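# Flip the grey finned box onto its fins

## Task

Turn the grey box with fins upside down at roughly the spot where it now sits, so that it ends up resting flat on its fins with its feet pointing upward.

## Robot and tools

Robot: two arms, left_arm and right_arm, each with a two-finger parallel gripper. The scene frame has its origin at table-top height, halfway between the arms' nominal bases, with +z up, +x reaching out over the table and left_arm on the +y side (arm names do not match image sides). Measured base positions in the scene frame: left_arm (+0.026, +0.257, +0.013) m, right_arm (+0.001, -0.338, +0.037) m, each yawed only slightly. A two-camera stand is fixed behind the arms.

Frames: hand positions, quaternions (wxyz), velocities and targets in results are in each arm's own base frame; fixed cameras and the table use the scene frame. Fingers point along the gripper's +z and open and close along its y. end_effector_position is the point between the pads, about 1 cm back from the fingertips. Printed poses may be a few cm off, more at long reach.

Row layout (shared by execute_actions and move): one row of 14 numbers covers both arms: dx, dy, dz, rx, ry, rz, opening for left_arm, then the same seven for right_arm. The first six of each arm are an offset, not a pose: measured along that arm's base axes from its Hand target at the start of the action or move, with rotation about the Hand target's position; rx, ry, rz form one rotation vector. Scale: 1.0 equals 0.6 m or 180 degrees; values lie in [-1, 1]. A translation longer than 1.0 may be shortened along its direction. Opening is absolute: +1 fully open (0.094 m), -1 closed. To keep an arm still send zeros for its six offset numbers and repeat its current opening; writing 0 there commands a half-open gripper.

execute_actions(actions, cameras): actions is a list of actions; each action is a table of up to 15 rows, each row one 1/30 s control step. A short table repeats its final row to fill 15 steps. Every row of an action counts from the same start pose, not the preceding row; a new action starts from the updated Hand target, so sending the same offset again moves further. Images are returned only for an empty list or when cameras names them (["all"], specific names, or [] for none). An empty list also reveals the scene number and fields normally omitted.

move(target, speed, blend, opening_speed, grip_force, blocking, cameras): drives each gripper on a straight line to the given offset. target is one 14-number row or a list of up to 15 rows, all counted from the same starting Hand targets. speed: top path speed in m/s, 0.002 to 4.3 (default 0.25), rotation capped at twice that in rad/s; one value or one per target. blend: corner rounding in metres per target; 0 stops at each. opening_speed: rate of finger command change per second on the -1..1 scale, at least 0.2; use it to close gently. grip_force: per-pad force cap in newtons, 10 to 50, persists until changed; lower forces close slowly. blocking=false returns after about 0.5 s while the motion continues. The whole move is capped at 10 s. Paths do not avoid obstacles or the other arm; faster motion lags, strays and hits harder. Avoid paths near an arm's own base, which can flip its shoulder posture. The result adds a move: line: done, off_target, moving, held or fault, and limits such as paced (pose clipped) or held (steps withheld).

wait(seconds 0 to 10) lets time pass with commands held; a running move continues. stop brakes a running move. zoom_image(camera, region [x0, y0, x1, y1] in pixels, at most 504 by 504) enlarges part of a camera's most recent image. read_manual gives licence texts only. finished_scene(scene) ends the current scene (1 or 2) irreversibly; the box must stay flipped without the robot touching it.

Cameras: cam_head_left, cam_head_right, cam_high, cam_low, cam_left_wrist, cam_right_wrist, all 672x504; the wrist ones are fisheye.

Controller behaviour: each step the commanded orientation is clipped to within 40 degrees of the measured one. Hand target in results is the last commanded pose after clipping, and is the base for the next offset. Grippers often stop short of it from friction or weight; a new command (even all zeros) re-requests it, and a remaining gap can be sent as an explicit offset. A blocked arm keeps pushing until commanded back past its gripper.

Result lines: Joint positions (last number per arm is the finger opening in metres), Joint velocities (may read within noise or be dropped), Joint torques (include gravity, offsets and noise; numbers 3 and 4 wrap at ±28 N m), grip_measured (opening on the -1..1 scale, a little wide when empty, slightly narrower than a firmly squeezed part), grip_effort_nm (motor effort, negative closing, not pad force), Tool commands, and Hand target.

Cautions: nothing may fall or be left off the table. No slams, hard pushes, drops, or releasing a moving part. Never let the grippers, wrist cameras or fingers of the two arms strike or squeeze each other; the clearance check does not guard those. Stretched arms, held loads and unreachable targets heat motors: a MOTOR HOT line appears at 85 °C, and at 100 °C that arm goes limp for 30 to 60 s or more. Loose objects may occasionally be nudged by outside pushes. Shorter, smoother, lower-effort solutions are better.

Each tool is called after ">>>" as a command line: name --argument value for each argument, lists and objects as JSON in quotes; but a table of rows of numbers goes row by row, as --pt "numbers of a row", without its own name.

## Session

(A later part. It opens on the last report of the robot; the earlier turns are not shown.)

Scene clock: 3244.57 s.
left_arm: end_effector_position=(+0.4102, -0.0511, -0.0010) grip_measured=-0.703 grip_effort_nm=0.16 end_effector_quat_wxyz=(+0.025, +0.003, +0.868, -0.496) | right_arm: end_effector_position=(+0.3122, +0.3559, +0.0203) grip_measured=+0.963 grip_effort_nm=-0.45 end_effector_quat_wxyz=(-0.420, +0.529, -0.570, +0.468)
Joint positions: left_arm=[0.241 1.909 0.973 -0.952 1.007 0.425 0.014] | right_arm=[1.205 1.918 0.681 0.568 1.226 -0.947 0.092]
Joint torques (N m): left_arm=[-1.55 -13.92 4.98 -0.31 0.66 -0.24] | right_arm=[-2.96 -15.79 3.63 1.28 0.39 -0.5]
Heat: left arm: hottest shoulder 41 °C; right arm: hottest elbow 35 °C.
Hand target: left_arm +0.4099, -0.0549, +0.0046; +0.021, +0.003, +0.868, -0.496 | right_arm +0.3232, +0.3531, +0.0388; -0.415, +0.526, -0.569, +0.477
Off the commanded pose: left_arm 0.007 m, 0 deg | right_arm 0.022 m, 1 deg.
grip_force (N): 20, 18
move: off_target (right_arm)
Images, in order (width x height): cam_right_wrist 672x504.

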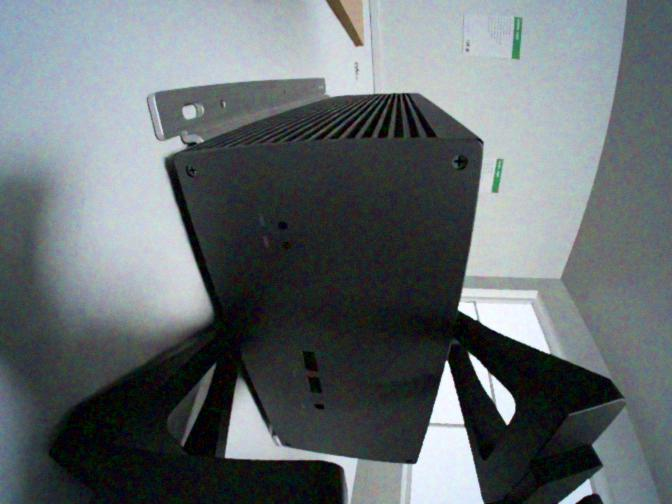

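>>> move --target '[0,0,0,0,0,0,-0.7, 0,0.005,0.04,0,0,0,0.88]' --speed 0.02

>>> move --target '[0,0,0,0,0,0,-0.7, 0,0.005,0.03,0,0,0,0.88]' --speed 0.02 --cameras '["cam_right_wrist","cam_low"]'

Scene clock: 3249.83 s.
left_arm: end_effector_position=(+0.4102, -0.0511, -0.0010) grip_measured=-0.703 grip_effort_nm=0.16 end_effector_quat_wxyz=(+0.025, +0.003, +0.868, -0.496) | right_arm: end_effector_position=(+0.3139, +0.3528, +0.0288) grip_measured=+0.963 grip_effort_nm=-0.45 end_effector_quat_wxyz=(-0.410, +0.536, -0.575, +0.462)
Joint positions: left_arm=[0.241 1.909 0.973 -0.952 1.007 0.425 0.014] | right_arm=[1.196 1.866 0.681 0.464 1.204 -0.907 0.092]
Joint torques (N m): left_arm=[-1.73 -13.8 4.98 -0.32 0.67 -0.24] | right_arm=[-1.9 -17.44 4.85 1.33 1.45 -0.72]
Heat: left arm: hottest shoulder 41 °C; right arm: hottest elbow 35 °C.
Hand target: left_arm +0.4099, -0.0549, +0.0046; +0.021, +0.003, +0.868, -0.496 | right_arm +0.3232, +0.3562, +0.0628; -0.415, +0.526, -0.569, +0.477
Off the commanded pose: left_arm 0.007 m, 0 deg | right_arm 0.035 m, 2 deg.
grip_force (N): 20, 18
move: off_target (right_arm)

Scene clock: 3251.37 s.
left_arm: end_effector_position=(+0.4102, -0.0511, -0.0010) grip_measured=-0.703 grip_effort_nm=0.16 end_effector_quat_wxyz=(+0.025, +0.003, +0.868, -0.496) | right_arm: end_effector_position=(+0.3138, +0.3490, +0.0351) grip_measured=+0.963 grip_effort_nm=-0.45 end_effector_quat_wxyz=(-0.401, +0.541, -0.579, +0.459)
Joint positions: left_arm=[0.241 1.909 0.973 -0.952 1.007 0.425 0.014] | right_arm=[1.191 1.828 0.681 0.378 1.192 -0.871 0.092]
Joint torques (N m): left_arm=[-1.73 -13.8 5 -0.28 0.67 -0.24] | right_arm=[-0.91 -18.37 5.93 1.47 2.13 -0.91]
Heat: left arm: hottest shoulder 41 °C; right arm: hottest elbow 35 °C.
Hand target: left_arm +0.4099, -0.0549, +0.0046; +0.021, +0.003, +0.868, -0.496 | right_arm +0.3232, +0.3591, +0.0808; -0.415, +0.526, -0.569, +0.477
Off the commanded pose: left_arm 0.007 m, 0 deg | right_arm 0.048 m, 3 deg.
grip_force (N): 20, 18
move: off_target (right_arm)
Images, in order (width x height): cam_low 672x504, cam_right_wrist 672x504.

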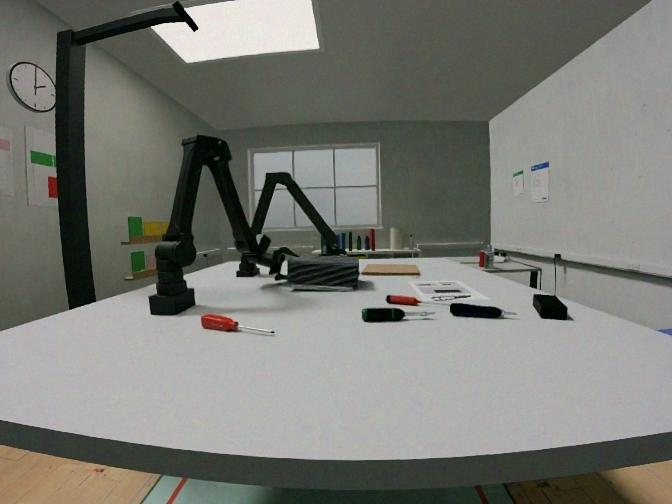

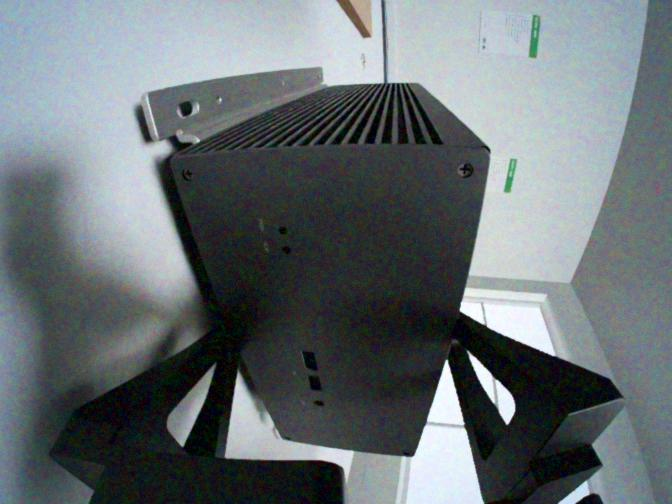

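>>> move --target '[0,0,0,0,0,0,-0.7, 0,0.015,0.05,0,0,0,0.88]' --speed 0.025 --cameras '["cam_right_wrist", "cam_left_wrist"]'

Scene clock: 3258.23 s.
left_arm: end_effector_position=(+0.4102, -0.0511, -0.0010) grip_measured=-0.703 grip_effort_nm=0.16 end_effector_quat_wxyz=(+0.025, +0.003, +0.868, -0.496) | right_arm: end_effector_position=(+0.3105, +0.3413, +0.0471) grip_measured=+0.963 grip_effort_nm=-0.45 end_effector_quat_wxyz=(-0.382, +0.551, -0.581, +0.460)
Joint positions: left_arm=[0.241 1.909 0.973 -0.952 1.007 0.425 0.014] | right_arm=[1.191 1.762 0.681 0.229 1.184 -0.823 0.092]
Joint torques (N m): left_arm=[-1.61 -13.8 5.01 -0.29 0.66 -0.25] | right_arm=[-0.09 -18.61 9.2 1.74 2.89 -0.99]
Heat: left arm: hottest shoulder 41 °C; right arm: hottest elbow 35 °C.
Hand target: left_arm +0.4099, -0.0549, +0.0046; +0.021, +0.003, +0.868, -0.496 | right_arm +0.3232, +0.3681, +0.1109; -0.415, +0.526, -0.569, +0.477
Off the commanded pose: left_arm 0.007 m, 0 deg | right_arm 0.070 m, 5 deg.
grip_force (N): 20, 18
move: off_target (right_arm)
Images, in order (width x height): cam_left_wrist 672x504, cam_right_wrist 672x504.

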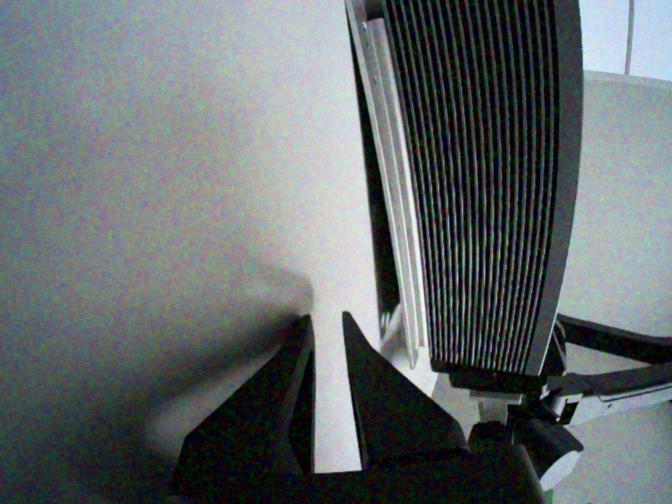

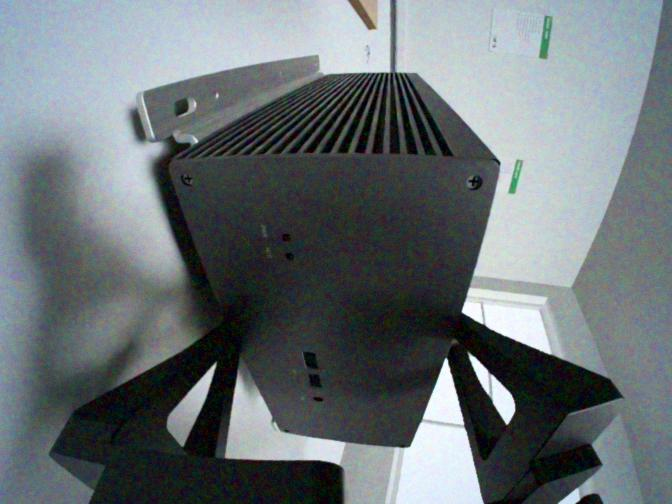

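>>> move --target '[0,0,0,0,0,0,-0.7, 0,0.015,0.04,0,0,0,0.88]' --speed 0.025 --cameras '["cam_right_wrist", "cam_left_wrist", "cam_head_left"]'

Scene clock: 3264.80 s.
left_arm: end_effector_position=(+0.4102, -0.0511, -0.0010) grip_measured=-0.703 grip_effort_nm=0.16 end_effector_quat_wxyz=(+0.025, +0.003, +0.868, -0.496) | right_arm: end_effector_position=(+0.3092, +0.3372, +0.0603) grip_measured=+0.960 grip_effort_nm=-0.45 end_effector_quat_wxyz=(-0.366, +0.561, -0.576, +0.469)
Joint positions: left_arm=[0.241 1.909 0.973 -0.952 1.007 0.425 0.014] | right_arm=[1.191 1.715 0.69 0.122 1.19 -0.815 0.092]
Joint torques (N m): left_arm=[-1.55 -13.86 5.01 -0.29 0.66 -0.25] | right_arm=[1.08 -18.43 11.43 1.89 2.96 -0.87]
Heat: left arm: hottest shoulder 41 °C; right arm: hottest elbow 36 °C.
Hand target: left_arm +0.4099, -0.0549, +0.0046; +0.021, +0.003, +0.868, -0.496 | right_arm +0.3232, +0.3772, +0.1349; -0.415, +0.526, -0.569, +0.477
Off the commanded pose: left_arm 0.007 m, 0 deg | right_arm 0.086 m, 7 deg.
grip_force (N): 20, 18
move: off_target (right_arm)
Images, in order (width x height): cam_head_left 672x504, cam_left_wrist 672x504, cam_right_wrist 672x504.

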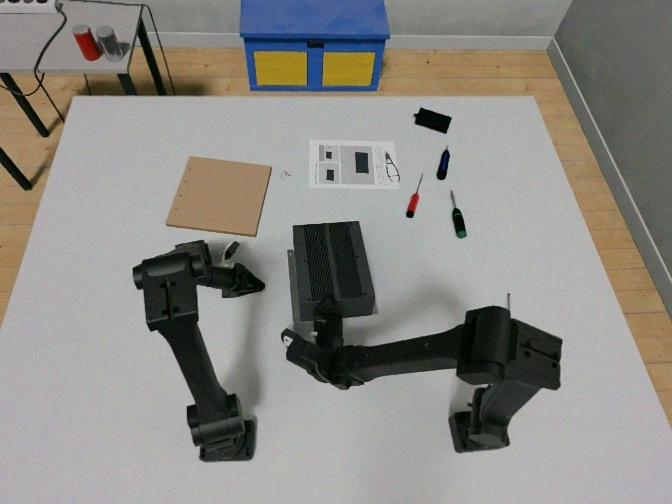

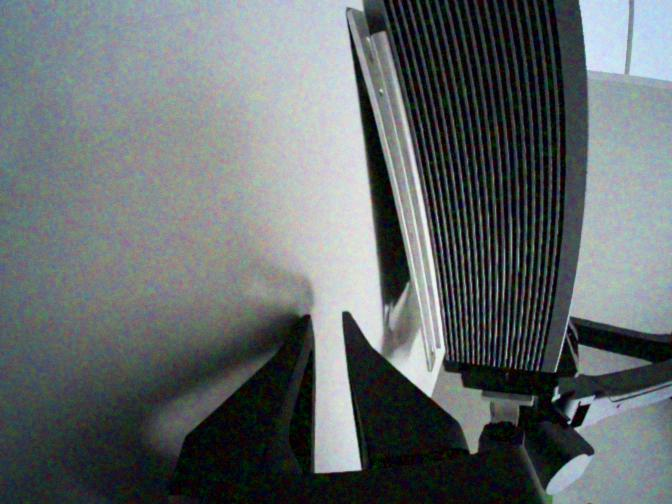

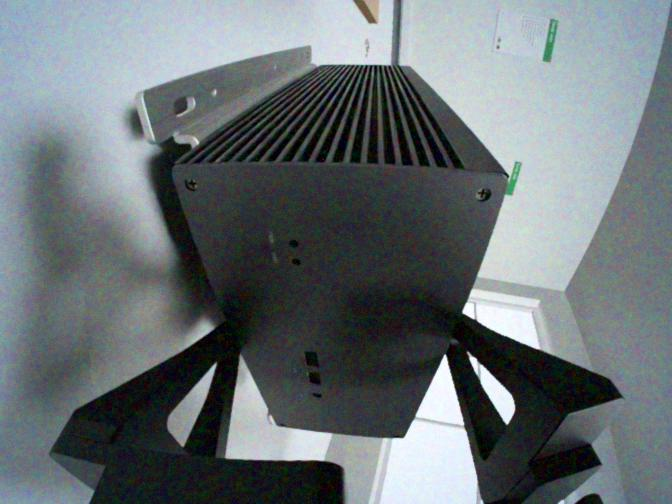

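>>> execute_actions --actions '[]' --cameras '["all"]'

Scene clock: 3302.33 s.
left_arm: end_effector_position=(+0.4102, -0.0511, -0.0010) grip_measured=-0.703 grip_effort_nm=0.16 end_effector_quat_wxyz=(+0.025, +0.003, +0.868, -0.496) | right_arm: end_effector_position=(+0.3092, +0.3371, +0.0603) grip_measured=+0.960 grip_effort_nm=-0.45 end_effector_quat_wxyz=(-0.366, +0.561, -0.576, +0.469)
Joint positions: left_arm=[0.241 1.909 0.973 -0.952 1.007 0.425 0.014] | right_arm=[1.191 1.715 0.69 0.122 1.19 -0.815 0.092]
Joint velocities: within noise
Joint torques (N m): left_arm=[-1.49 -13.74 5 -0.32 0.66 -0.25] | right_arm=[0.15 -18.2 11.4 1.76 2.9 -0.9]
Heat: left arm: hottest shoulder 41 °C; right arm: hottest elbow 46 °C.
Hand target: left_arm +0.4099, -0.0549, +0.0046; +0.021, +0.003, +0.868, -0.496 | right_arm +0.3232, +0.3772, +0.1349; -0.415, +0.526, -0.569, +0.477
Tool commands: left_gripper/opening=-0.7 right_gripper/opening=+0.88
Off the commanded pose: left_arm 0.007 m, 0 deg | right_arm 0.086 m, 7 deg.
grip_force (N): 20, 18

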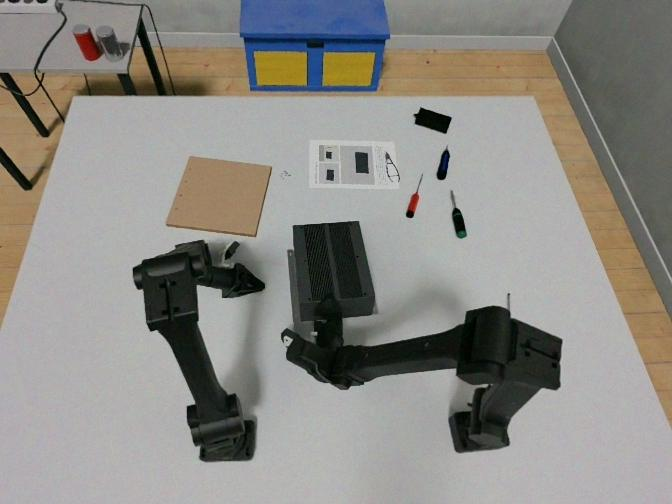

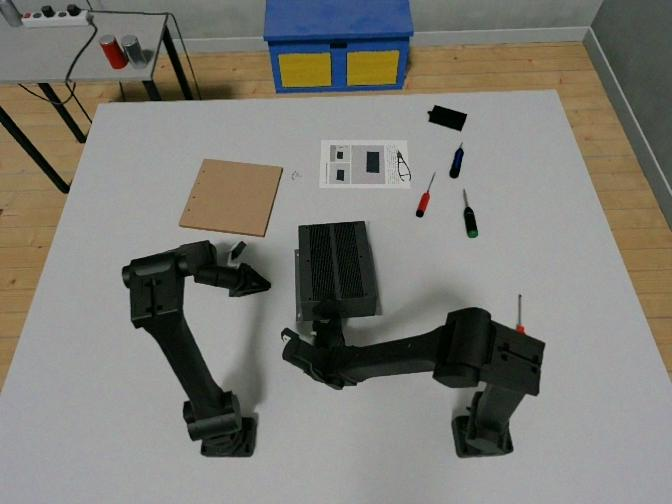

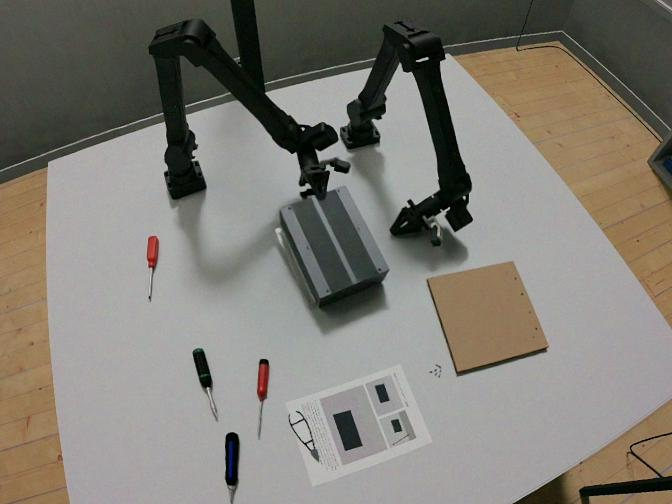

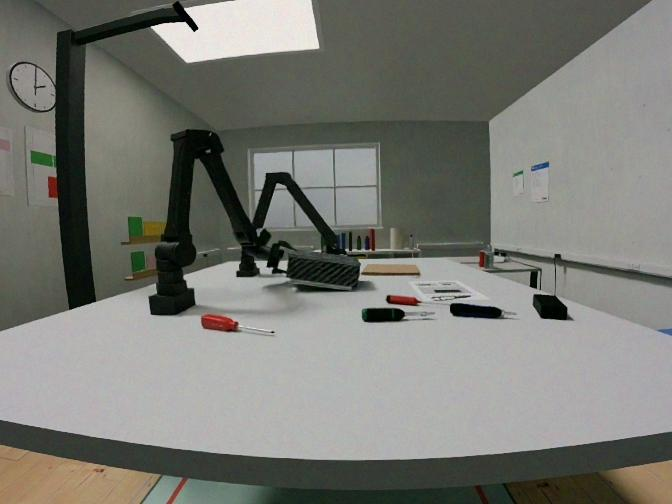

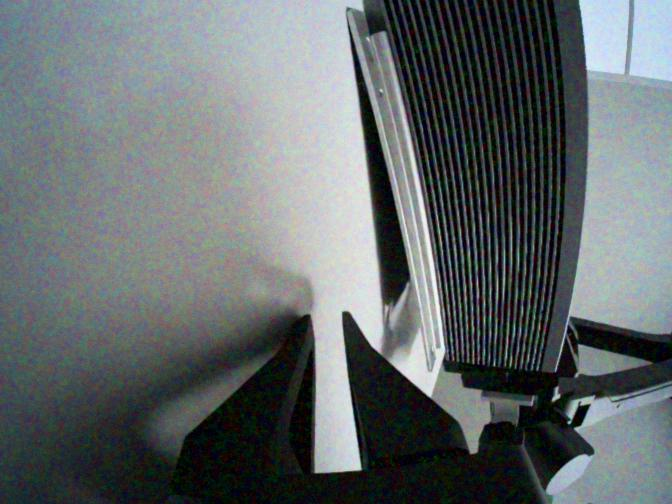

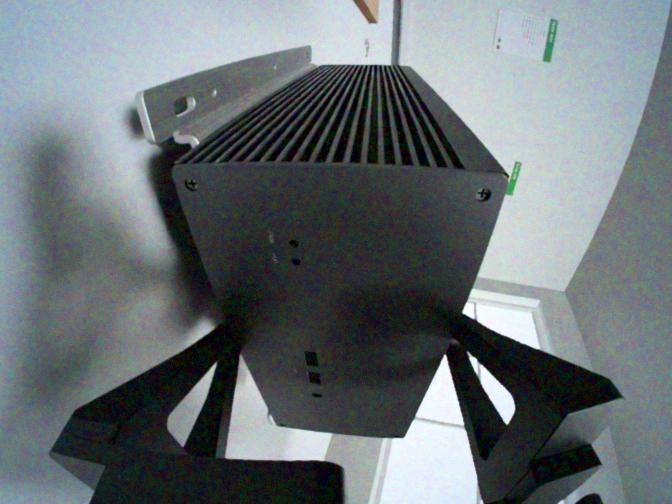

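>>> move --target '[-0.058,-0.045,0.0367,-0.058,0,0,-0.5,0,0,0,0,0,0,0.88]' --speed 0.05 --grip_force '[20,18]' --cameras '["cam_left_wrist","cam_head_left"]'

Scene clock: 3398.50 s.
left_arm: end_effector_position=(+0.3771, -0.0779, +0.0212) grip_measured=-0.503 grip_effort_nm=0.17 end_effector_quat_wxyz=(+0.020, -0.008, +0.820, -0.572) | right_arm: end_effector_position=(+0.3092, +0.3371, +0.0603) grip_measured=+0.960 grip_effort_nm=-0.45 end_effector_quat_wxyz=(-0.366, +0.561, -0.576, +0.469)
Joint positions: left_arm=[0.228 1.89 0.892 -1.031 1.175 0.516 0.023] | right_arm=[1.191 1.715 0.69 0.122 1.19 -0.815 0.092]
Joint torques (N m): left_arm=[-1.67 -12.75 4.12 -0.49 0.75 0.04] | right_arm=[0.73 -18.73 11.44 1.66 2.92 -0.91]
Heat: left arm: hottest shoulder 41 °C; right arm: hottest elbow 52 °C.
Hand target: left_arm +0.3751, -0.0820, +0.0266; +0.021, +0.001, +0.820, -0.573 | right_arm +0.3232, +0.3772, +0.1349; -0.415, +0.526, -0.569, +0.477
Off the commanded pose: left_arm 0.007 m, 1 deg | right_arm 0.086 m, 7 deg.
grip_force (N): 20, 18
move: off_target (right_arm)
Images, in order (width x height): cam_head_left 672x504, cam_left_wrist 672x504.

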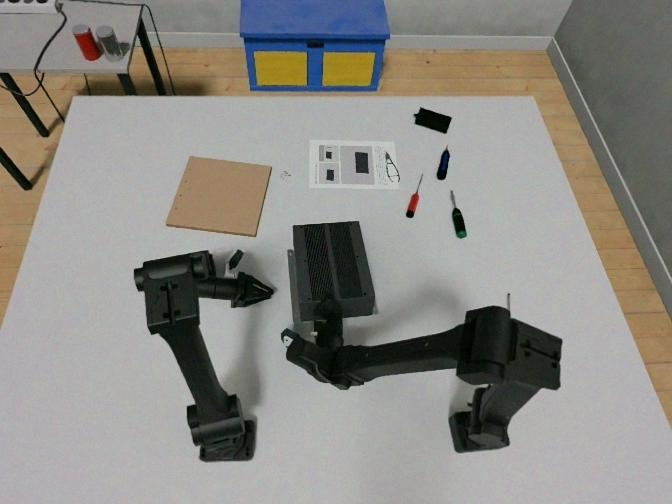

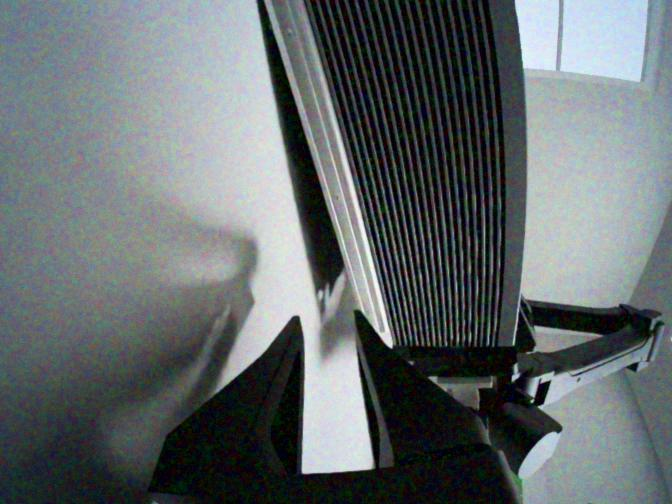

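>>> zoom_image --camera "cam_left_wrist" --region '[230, 150, 482, 339]'

Scaled by 2.000 from the camera's 672x504 image, which has a finer 960x720 frame.

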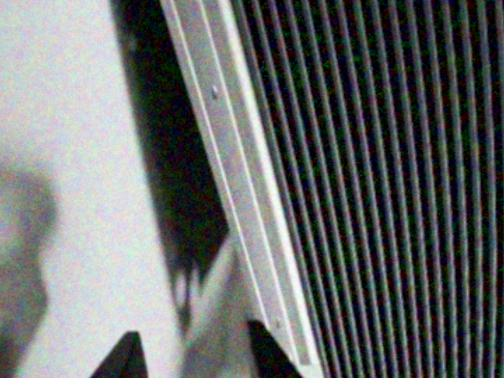

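>>> move --target '[0,-0.045,-0.0103,0,0,0,-0.5,0,0,0,0,0,0,0.88]' --speed 0.04 --cameras '["cam_left_wrist"]'

>>> zoom_image --camera "cam_left_wrist" --region '[230, 150, 482, 339]'

Scene clock: 3452.93 s.
left_arm: end_effector_position=(+0.3749, -0.1059, +0.0163) grip_measured=-0.503 grip_effort_nm=0.17 end_effector_quat_wxyz=(+0.019, -0.002, +0.819, -0.573) | right_arm: end_effector_position=(+0.3092, +0.3371, +0.0603) grip_measured=+0.960 grip_effort_nm=-0.45 end_effector_quat_wxyz=(-0.366, +0.561, -0.576, +0.469)
Joint positions: left_arm=[0.156 1.869 0.845 -0.864 1.202 0.369 0.023] | right_arm=[1.191 1.715 0.69 0.122 1.19 -0.815 0.092]
Joint torques (N m): left_arm=[-1.55 -12.45 4.1 0.55 0.78 -0.22] | right_arm=[0.56 -18.43 11.37 1.7 2.95 -0.91]
Heat: left arm: hottest shoulder 41 °C; right arm: hottest elbow 54 °C.
Hand target: left_arm +0.3751, -0.1090, +0.0204; +0.021, +0.001, +0.820, -0.573 | right_arm +0.3232, +0.3772, +0.1349; -0.415, +0.526, -0.569, +0.477
Off the commanded pose: left_arm 0.005 m, 0 deg | right_arm 0.086 m, 7 deg.
grip_force (N): 20, 18
move: off_target (right_arm)
Images, in order (width x height): cam_left_wrist 672x504.

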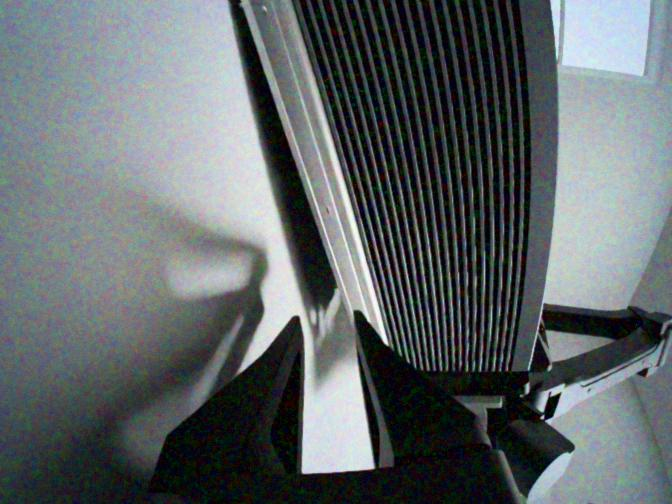

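Scaled by 2.000 from the camera's 672x504 image, which has a finer 960x720 frame.

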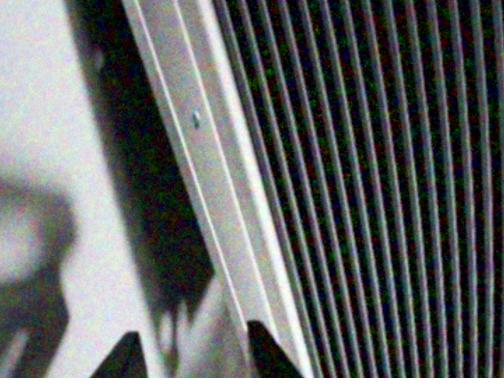

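>>> move --target '[0,-0.02,0,0,0,0,-0.5,0,0,0,0,0,0,0.88]' --speed 0.03 --cameras '["cam_left_wrist"]'

>>> zoom_image --camera "cam_left_wrist" --region '[230, 200, 482, 389]'

Scene clock: 3534.93 s.
left_arm: end_effector_position=(+0.3751, -0.1176, +0.0161) grip_measured=-0.503 grip_effort_nm=0.17 end_effector_quat_wxyz=(+0.019, -0.002, +0.820, -0.573) | right_arm: end_effector_position=(+0.3092, +0.3371, +0.0603) grip_measured=+0.960 grip_effort_nm=-0.45 end_effector_quat_wxyz=(-0.366, +0.561, -0.576, +0.469)
Joint positions: left_arm=[0.124 1.853 0.823 -0.777 1.21 0.282 0.023] | right_arm=[1.191 1.715 0.69 0.122 1.19 -0.815 0.092]
Joint torques (N m): left_arm=[-1.61 -12.28 4.1 0.62 0.8 -0.24] | right_arm=[0.09 -18.67 11.43 1.81 2.95 -0.93]
Heat: left arm: hottest shoulder 38 °C; right arm: hottest wrist yaw 59 °C.
Hand target: left_arm +0.3751, -0.1211, +0.0204; +0.021, +0.001, +0.820, -0.573 | right_arm +0.3232, +0.3772, +0.1349; -0.415, +0.526, -0.569, +0.477
Off the commanded pose: left_arm 0.005 m, 0 deg | right_arm 0.086 m, 7 deg.
grip_force (N): 20, 18
move: off_target (right_arm)
Images, in order (width x height): cam_left_wrist 672x504.

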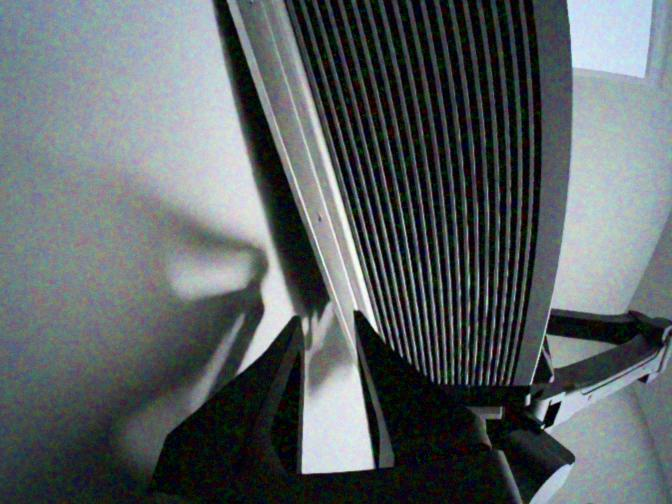

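Scaled by 2.000 from the camera's 672x504 image, which has a finer 960x720 frame.

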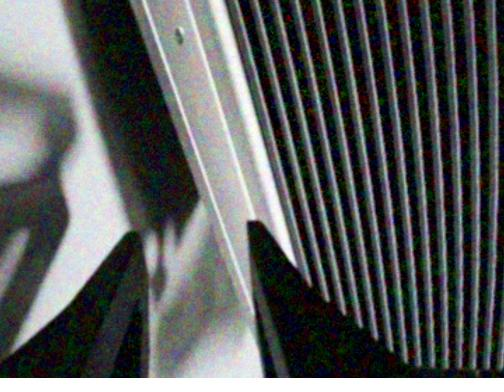

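>>> move --target '[-0.0285,-0.0257,-0.0027,0,0,0,-0.5,0,0,0,0,0,0,0.88]' --speed 0.03 --cameras '["cam_left_wrist"]'

>>> zoom_image --camera "cam_left_wrist" --region '[230, 200, 482, 389]'

Scene clock: 3567.63 s.
left_arm: end_effector_position=(+0.3581, -0.1330, +0.0147) grip_measured=-0.503 grip_effort_nm=0.17 end_effector_quat_wxyz=(+0.019, -0.003, +0.820, -0.572) | right_arm: end_effector_position=(+0.3092, +0.3371, +0.0603) grip_measured=+0.960 grip_effort_nm=-0.45 end_effector_quat_wxyz=(-0.366, +0.561, -0.576, +0.469)
Joint positions: left_arm=[0.087 1.812 0.747 -0.642 1.216 0.175 0.023] | right_arm=[1.191 1.715 0.69 0.122 1.19 -0.815 0.092]
Joint torques (N m): left_arm=[-1.49 -11.63 4.01 0.87 0.8 -0.19] | right_arm=[0.03 -18.26 11.41 1.73 2.95 -0.94]
Heat: left arm: hottest shoulder 40 °C; right arm: hottest wrist yaw 61 °C.
Hand target: left_arm +0.3580, -0.1364, +0.0188; +0.021, +0.001, +0.820, -0.573 | right_arm +0.3232, +0.3772, +0.1349; -0.415, +0.526, -0.569, +0.477
Off the commanded pose: left_arm 0.005 m, 1 deg | right_arm 0.086 m, 7 deg.
grip_force (N): 20, 18
move: off_target (right_arm)
Images, in order (width x height): cam_left_wrist 672x504.

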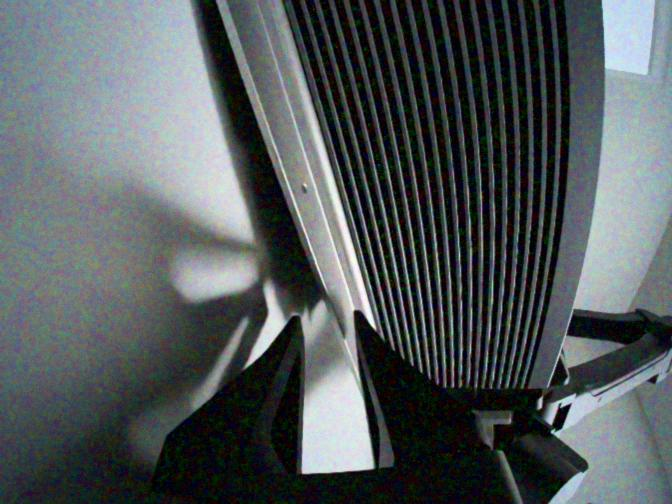

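Scaled by 2.000 from the camera's 672x504 image, which has a finer 960x720 frame.

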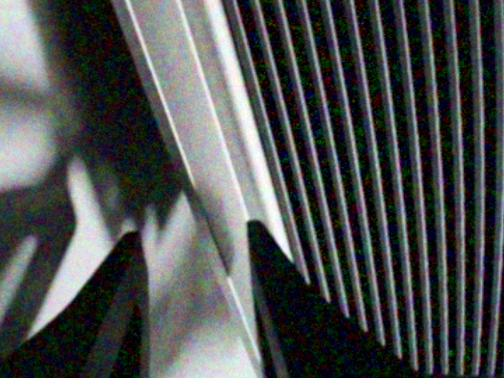

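>>> move --target '[0,-0.0242,-0.0,0,0,0,-0.5,0,0,0,0,0,0,0.88]' --speed 0.03 --cameras '["cam_left_wrist"]'

>>> zoom_image --camera "cam_left_wrist" --region '[230, 220, 482, 409]'

Scene clock: 3577.93 s.
left_arm: end_effector_position=(+0.3581, -0.1449, +0.0151) grip_measured=-0.503 grip_effort_nm=0.17 end_effector_quat_wxyz=(+0.020, -0.007, +0.820, -0.572) | right_arm: end_effector_position=(+0.3092, +0.3367, +0.0604) grip_measured=+0.960 grip_effort_nm=-0.45 end_effector_quat_wxyz=(-0.365, +0.561, -0.575, +0.471)
Joint positions: left_arm=[0.054 1.794 0.719 -0.525 1.22 0.058 0.023] | right_arm=[1.191 1.715 0.69 0.12 1.192 -0.816 0.092]
Joint torques (N m): left_arm=[-2.26 -11.16 4.23 1.14 0.77 -0.26] | right_arm=[0.26 -18.37 11.32 1.98 2.87 -0.91]
Heat: left arm: hottest shoulder 39 °C; right arm: hottest wrist yaw 61 °C.
Hand target: left_arm +0.3580, -0.1509, +0.0189; +0.021, +0.001, +0.820, -0.573 | right_arm +0.3232, +0.3772, +0.1349; -0.415, +0.526, -0.569, +0.477
Off the commanded pose: left_arm 0.007 m, 1 deg | right_arm 0.086 m, 7 deg.
grip_force (N): 20, 18
move: off_target (right_arm)
Images, in order (width x height): cam_left_wrist 672x504.

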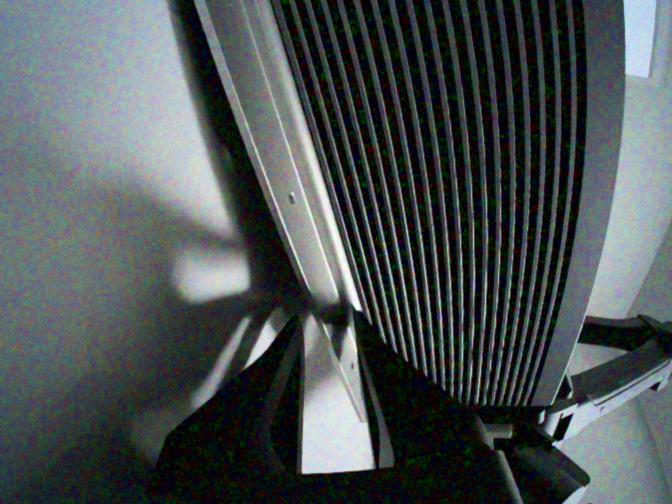

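Scaled by 2.000 from the camera's 672x504 image, which has a finer 960x720 frame.

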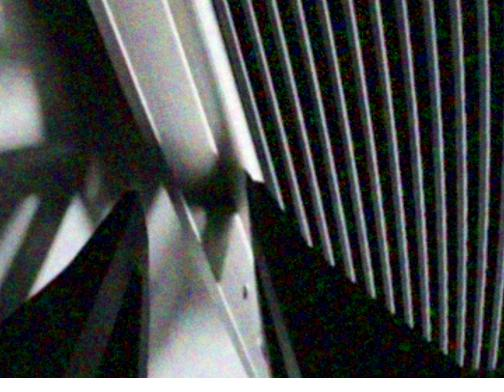

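>>> move --target '[0,0,0,0,0,0,-0.7,0,0,0,0,0,0,0.88]' --speed 0.03 --cameras '["cam_left_wrist"]'

>>> zoom_image --camera "cam_left_wrist" --region '[230, 220, 482, 409]'

Scene clock: 3598.57 s.
left_arm: end_effector_position=(+0.3589, -0.1455, +0.0164) grip_measured=-0.697 grip_effort_nm=-0.13 end_effector_quat_wxyz=(+0.022, -0.005, +0.819, -0.573) | right_arm: end_effector_position=(+0.3092, +0.3367, +0.0604) grip_measured=+0.960 grip_effort_nm=-0.45 end_effector_quat_wxyz=(-0.365, +0.561, -0.575, +0.471)
Joint positions: left_arm=[0.052 1.791 0.719 -0.52 1.221 0.054 0.014] | right_arm=[1.191 1.715 0.69 0.12 1.192 -0.816 0.092]
Joint torques (N m): left_arm=[-2.14 -10.99 4.27 1.07 0.69 -0.23] | right_arm=[0.03 -18.73 11.41 1.76 2.85 -0.94]
Heat: left arm: hottest shoulder 38 °C; right arm: hottest wrist yaw 61 °C.
Hand target: left_arm +0.3580, -0.1509, +0.0188; +0.021, +0.001, +0.820, -0.572 | right_arm +0.3232, +0.3772, +0.1349; -0.415, +0.526, -0.569, +0.477
Off the commanded pose: left_arm 0.006 m, 1 deg | right_arm 0.086 m, 7 deg.
grip_force (N): 20, 18
move: off_target (right_arm)
Images, in order (width x height): cam_left_wrist 672x504.

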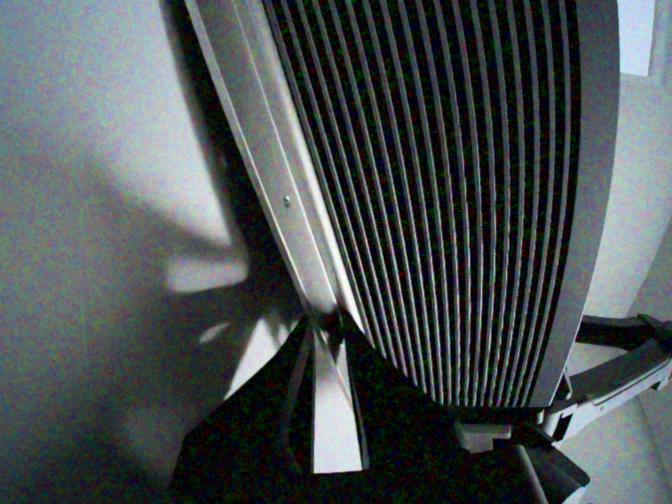

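Scaled by 2.000 from the camera's 672x504 image, which has a finer 960x720 frame.

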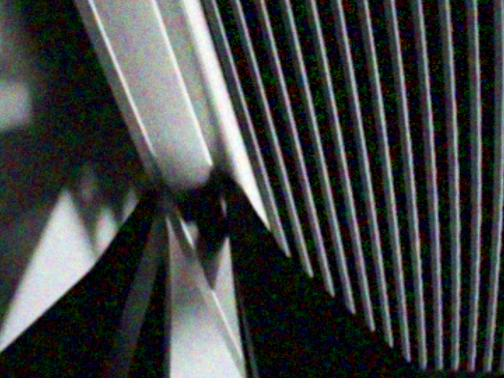

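>>> move --target '[0,-0.006,0.014,0,0,0,-0.7,0,0,0,0,0,0,0.88]' --speed 0.02 --cameras '["cam_left_wrist"]'

>>> zoom_image --camera "cam_left_wrist" --region '[230, 220, 482, 409]'

Scene clock: 3615.00 s.
left_arm: end_effector_position=(+0.3593, -0.1469, +0.0209) grip_measured=-0.697 grip_effort_nm=-0.11 end_effector_quat_wxyz=(+0.020, -0.010, +0.821, -0.571) | right_arm: end_effector_position=(+0.3093, +0.3363, +0.0626) grip_measured=+0.959 grip_effort_nm=-0.45 end_effector_quat_wxyz=(-0.364, +0.561, -0.573, +0.473)
Joint positions: left_arm=[0.047 1.773 0.716 -0.516 1.216 0.024 0.014] | right_arm=[1.191 1.71 0.69 0.117 1.196 -0.824 0.092]
Joint torques (N m): left_arm=[-2.55 -11.75 4.33 1.07 0.9 -0.21] | right_arm=[0.09 -18.32 11.33 2.11 2.72 -0.85]
Heat: left arm: hottest shoulder 38 °C; right arm: hottest wrist yaw 62 °C.
Hand target: left_arm +0.3581, -0.1545, +0.0273; +0.021, +0.001, +0.820, -0.573 | right_arm +0.3232, +0.3772, +0.1349; -0.415, +0.526, -0.569, +0.477
Off the commanded pose: left_arm 0.010 m, 1 deg | right_arm 0.084 m, 7 deg.
grip_force (N): 20, 18
move: off_target (right_arm)
Images, in order (width x height): cam_left_wrist 672x504.

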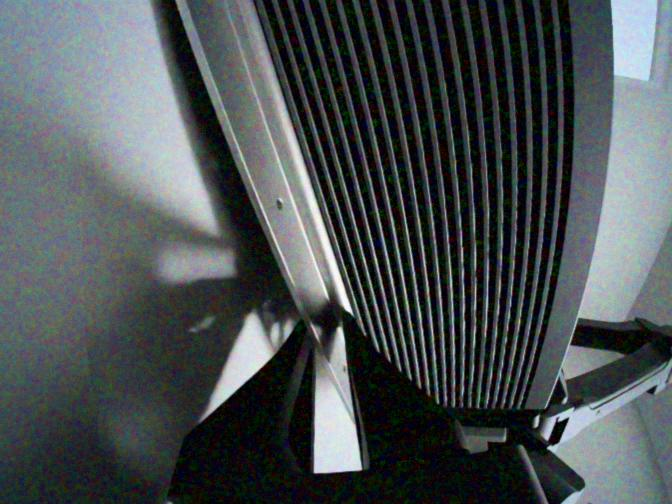

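Scaled by 2.000 from the camera's 672x504 image, which has a finer 960x720 frame.

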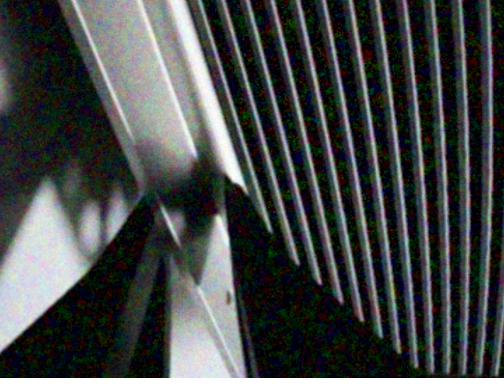

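>>> move --target '[0,-0.005,0.02,0,0,0,-0.7,0,0,0,0,0,0,0.88]' --speed 0.02 --cameras '["cam_left_wrist","cam_low"]'

>>> zoom_image --camera "cam_left_wrist" --region '[230, 220, 482, 409]'

Scene clock: 3625.10 s.
left_arm: end_effector_position=(+0.3591, -0.1478, +0.0246) grip_measured=-0.697 grip_effort_nm=-0.11 end_effector_quat_wxyz=(+0.017, -0.015, +0.825, -0.565) | right_arm: end_effector_position=(+0.3096, +0.3360, +0.0665) grip_measured=+0.957 grip_effort_nm=-0.45 end_effector_quat_wxyz=(-0.362, +0.563, -0.569, +0.478)
Joint positions: left_arm=[0.042 1.753 0.713 -0.516 1.202 -0.005 0.014] | right_arm=[1.191 1.702 0.69 0.117 1.202 -0.842 0.092]
Joint torques (N m): left_arm=[-2.96 -12.75 4.59 0.59 1.45 -0.16] | right_arm=[0.56 -17.73 11.44 2.29 2.39 -0.69]
Heat: left arm: hottest shoulder 39 °C; right arm: hottest wrist yaw 61 °C.
Hand target: left_arm +0.3581, -0.1575, +0.0393; +0.021, +0.001, +0.820, -0.573 | right_arm +0.3232, +0.3772, +0.1349; -0.415, +0.526, -0.569, +0.477
Off the commanded pose: left_arm 0.018 m, 2 deg | right_arm 0.081 m, 7 deg.
grip_force (N): 20, 18
move: off_target (left_arm, right_arm)
Images, in order (width x height): cam_low 672x504, cam_left_wrist 672x504.

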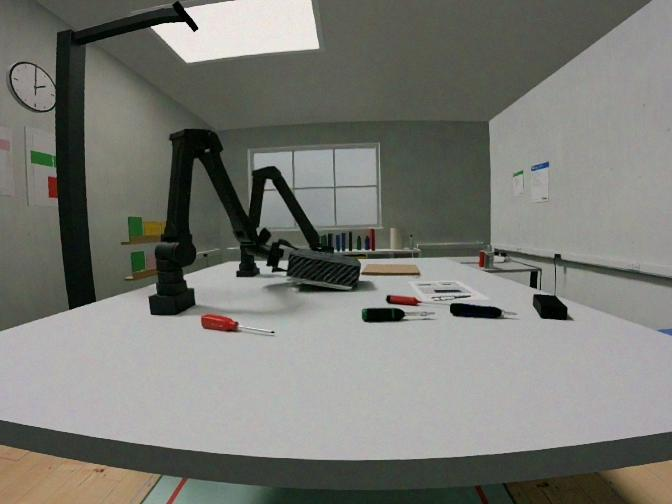

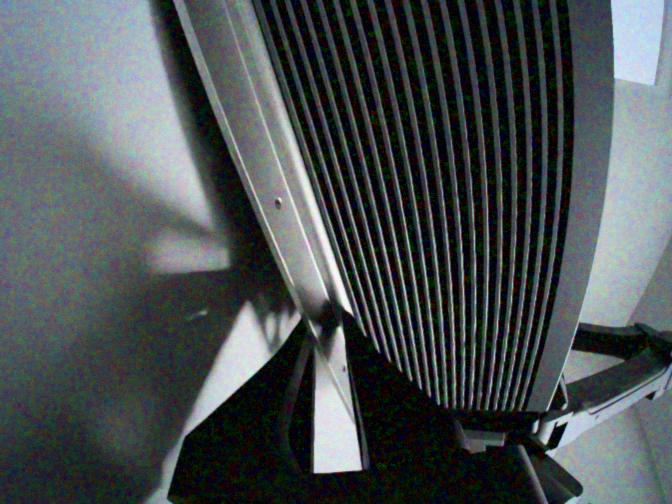

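Scaled by 2.000 from the camera's 672x504 image, which has a finer 960x720 frame.

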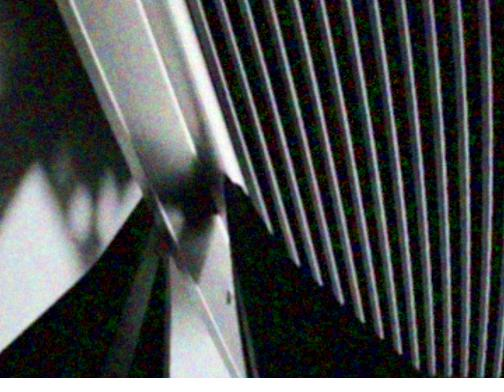

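>>> move --pt "0 0.003 -0.022 0 0 0 -0.7 0 0 0 0 0 0 0.88" --pt "0 -0.014 -0.022 0 0 0 -0.7 0 0 0 0 0 0 0.88" --speed 0.02 --cameras '["cam_left_wrist"]'

>>> zoom_image --camera "cam_left_wrist" --region '[230, 220, 482, 409]'

Scene clock: 3646.33 s.
left_arm: end_effector_position=(+0.3593, -0.1504, +0.0238) grip_measured=-0.697 grip_effort_nm=-0.11 end_effector_quat_wxyz=(+0.024, -0.019, +0.819, -0.573) | right_arm: end_effector_position=(+0.3107, +0.3339, +0.0668) grip_measured=+0.957 grip_effort_nm=-0.45 end_effector_quat_wxyz=(-0.359, +0.561, -0.569, +0.481)
Joint positions: left_arm=[0.038 1.752 0.69 -0.431 1.22 -0.064 0.014] | right_arm=[1.187 1.702 0.69 0.113 1.207 -0.842 0.092]
Joint torques (N m): left_arm=[-4.42 -10.23 4.94 1.68 0.68 -0.27] | right_arm=[1.2 -17.44 11.36 2.58 2.18 -0.73]
Heat: left arm: hottest shoulder 38 °C; right arm: hottest wrist yaw 59 °C.
Hand target: left_arm +0.3581, -0.1660, +0.0260; +0.021, +0.001, +0.820, -0.573 | right_arm +0.3233, +0.3771, +0.1349; -0.415, +0.526, -0.569, +0.477
Off the commanded pose: left_arm 0.016 m, 2 deg | right_arm 0.082 m, 8 deg.
grip_force (N): 20, 18
move: off_target (left_arm, right_arm)
Images, in order (width x height): cam_left_wrist 672x504.

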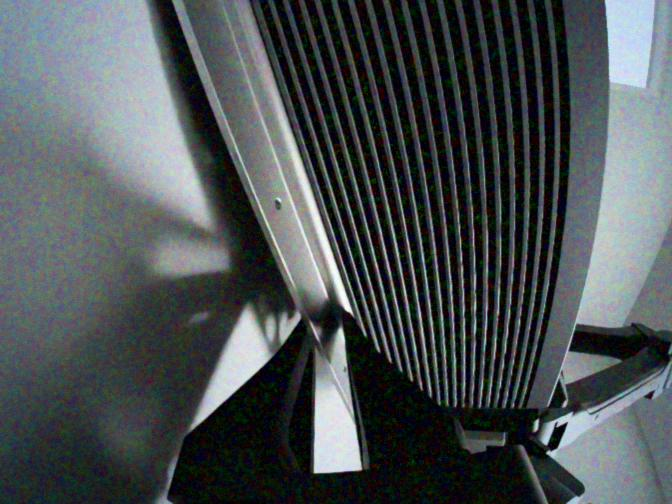

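Scaled by 2.000 from the camera's 672x504 image, which has a finer 960x720 frame.

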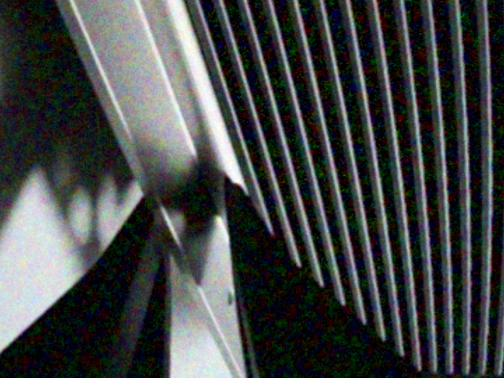

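>>> move --target '[0,0.01,0.045,0,0,0,-0.7,0,0,-0.042,0,0,0,0.88]' --speed 0.02 --cameras '["cam_left_wrist","cam_right_wrist"]'

>>> zoom_image --camera "cam_left_wrist" --region '[230, 220, 482, 409]'

Scene clock: 3663.47 s.
left_arm: end_effector_position=(+0.3532, -0.1488, +0.0249) grip_measured=-0.697 grip_effort_nm=-0.11 end_effector_quat_wxyz=(+0.008, -0.028, +0.832, -0.554) | right_arm: end_effector_position=(+0.3114, +0.3349, +0.0647) grip_measured=+0.956 grip_effort_nm=-0.45 end_effector_quat_wxyz=(-0.361, +0.558, -0.566, +0.487)
Joint positions: left_arm=[0.035 1.727 0.694 -0.507 1.175 -0.053 0.014] | right_arm=[1.189 1.719 0.69 0.147 1.222 -0.859 0.092]
Joint torques (N m): left_arm=[-2.67 -13.68 6.11 -0.49 2.52 0.1] | right_arm=[0.79 -13.98 10.48 3.96 1.54 -0.55]
Heat: left arm: hottest shoulder 38 °C; right arm: hottest wrist yaw 57 °C.
Hand target: left_arm +0.3581, -0.1599, +0.0531; +0.021, +0.001, +0.820, -0.573 | right_arm +0.3232, +0.3772, +0.1097; -0.415, +0.526, -0.569, +0.477
Off the commanded pose: left_arm 0.031 m, 4 deg | right_arm 0.063 m, 7 deg.
grip_force (N): 20, 18
move: off_target (left_arm, right_arm)
Images, in order (width x height): cam_left_wrist 672x504, cam_right_wrist 672x504.

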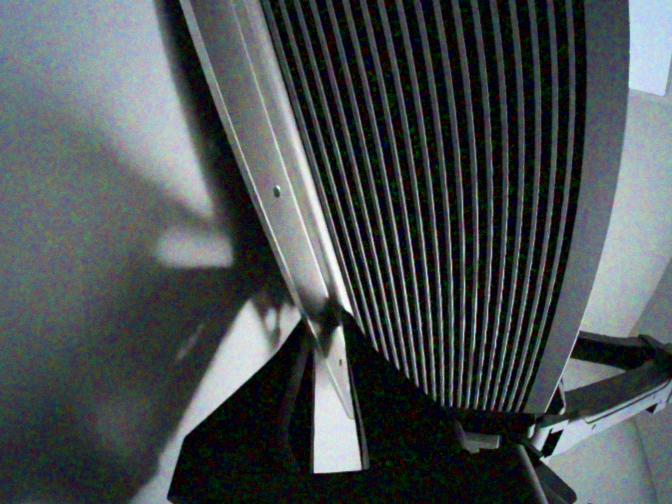

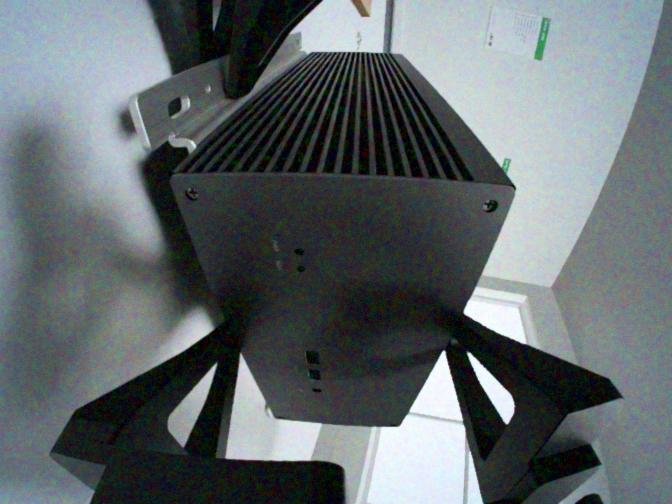

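Scaled by 2.000 from the camera's 672x504 image, which has a finer 960x720 frame.

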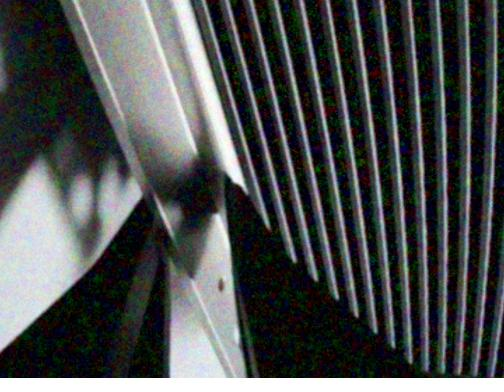

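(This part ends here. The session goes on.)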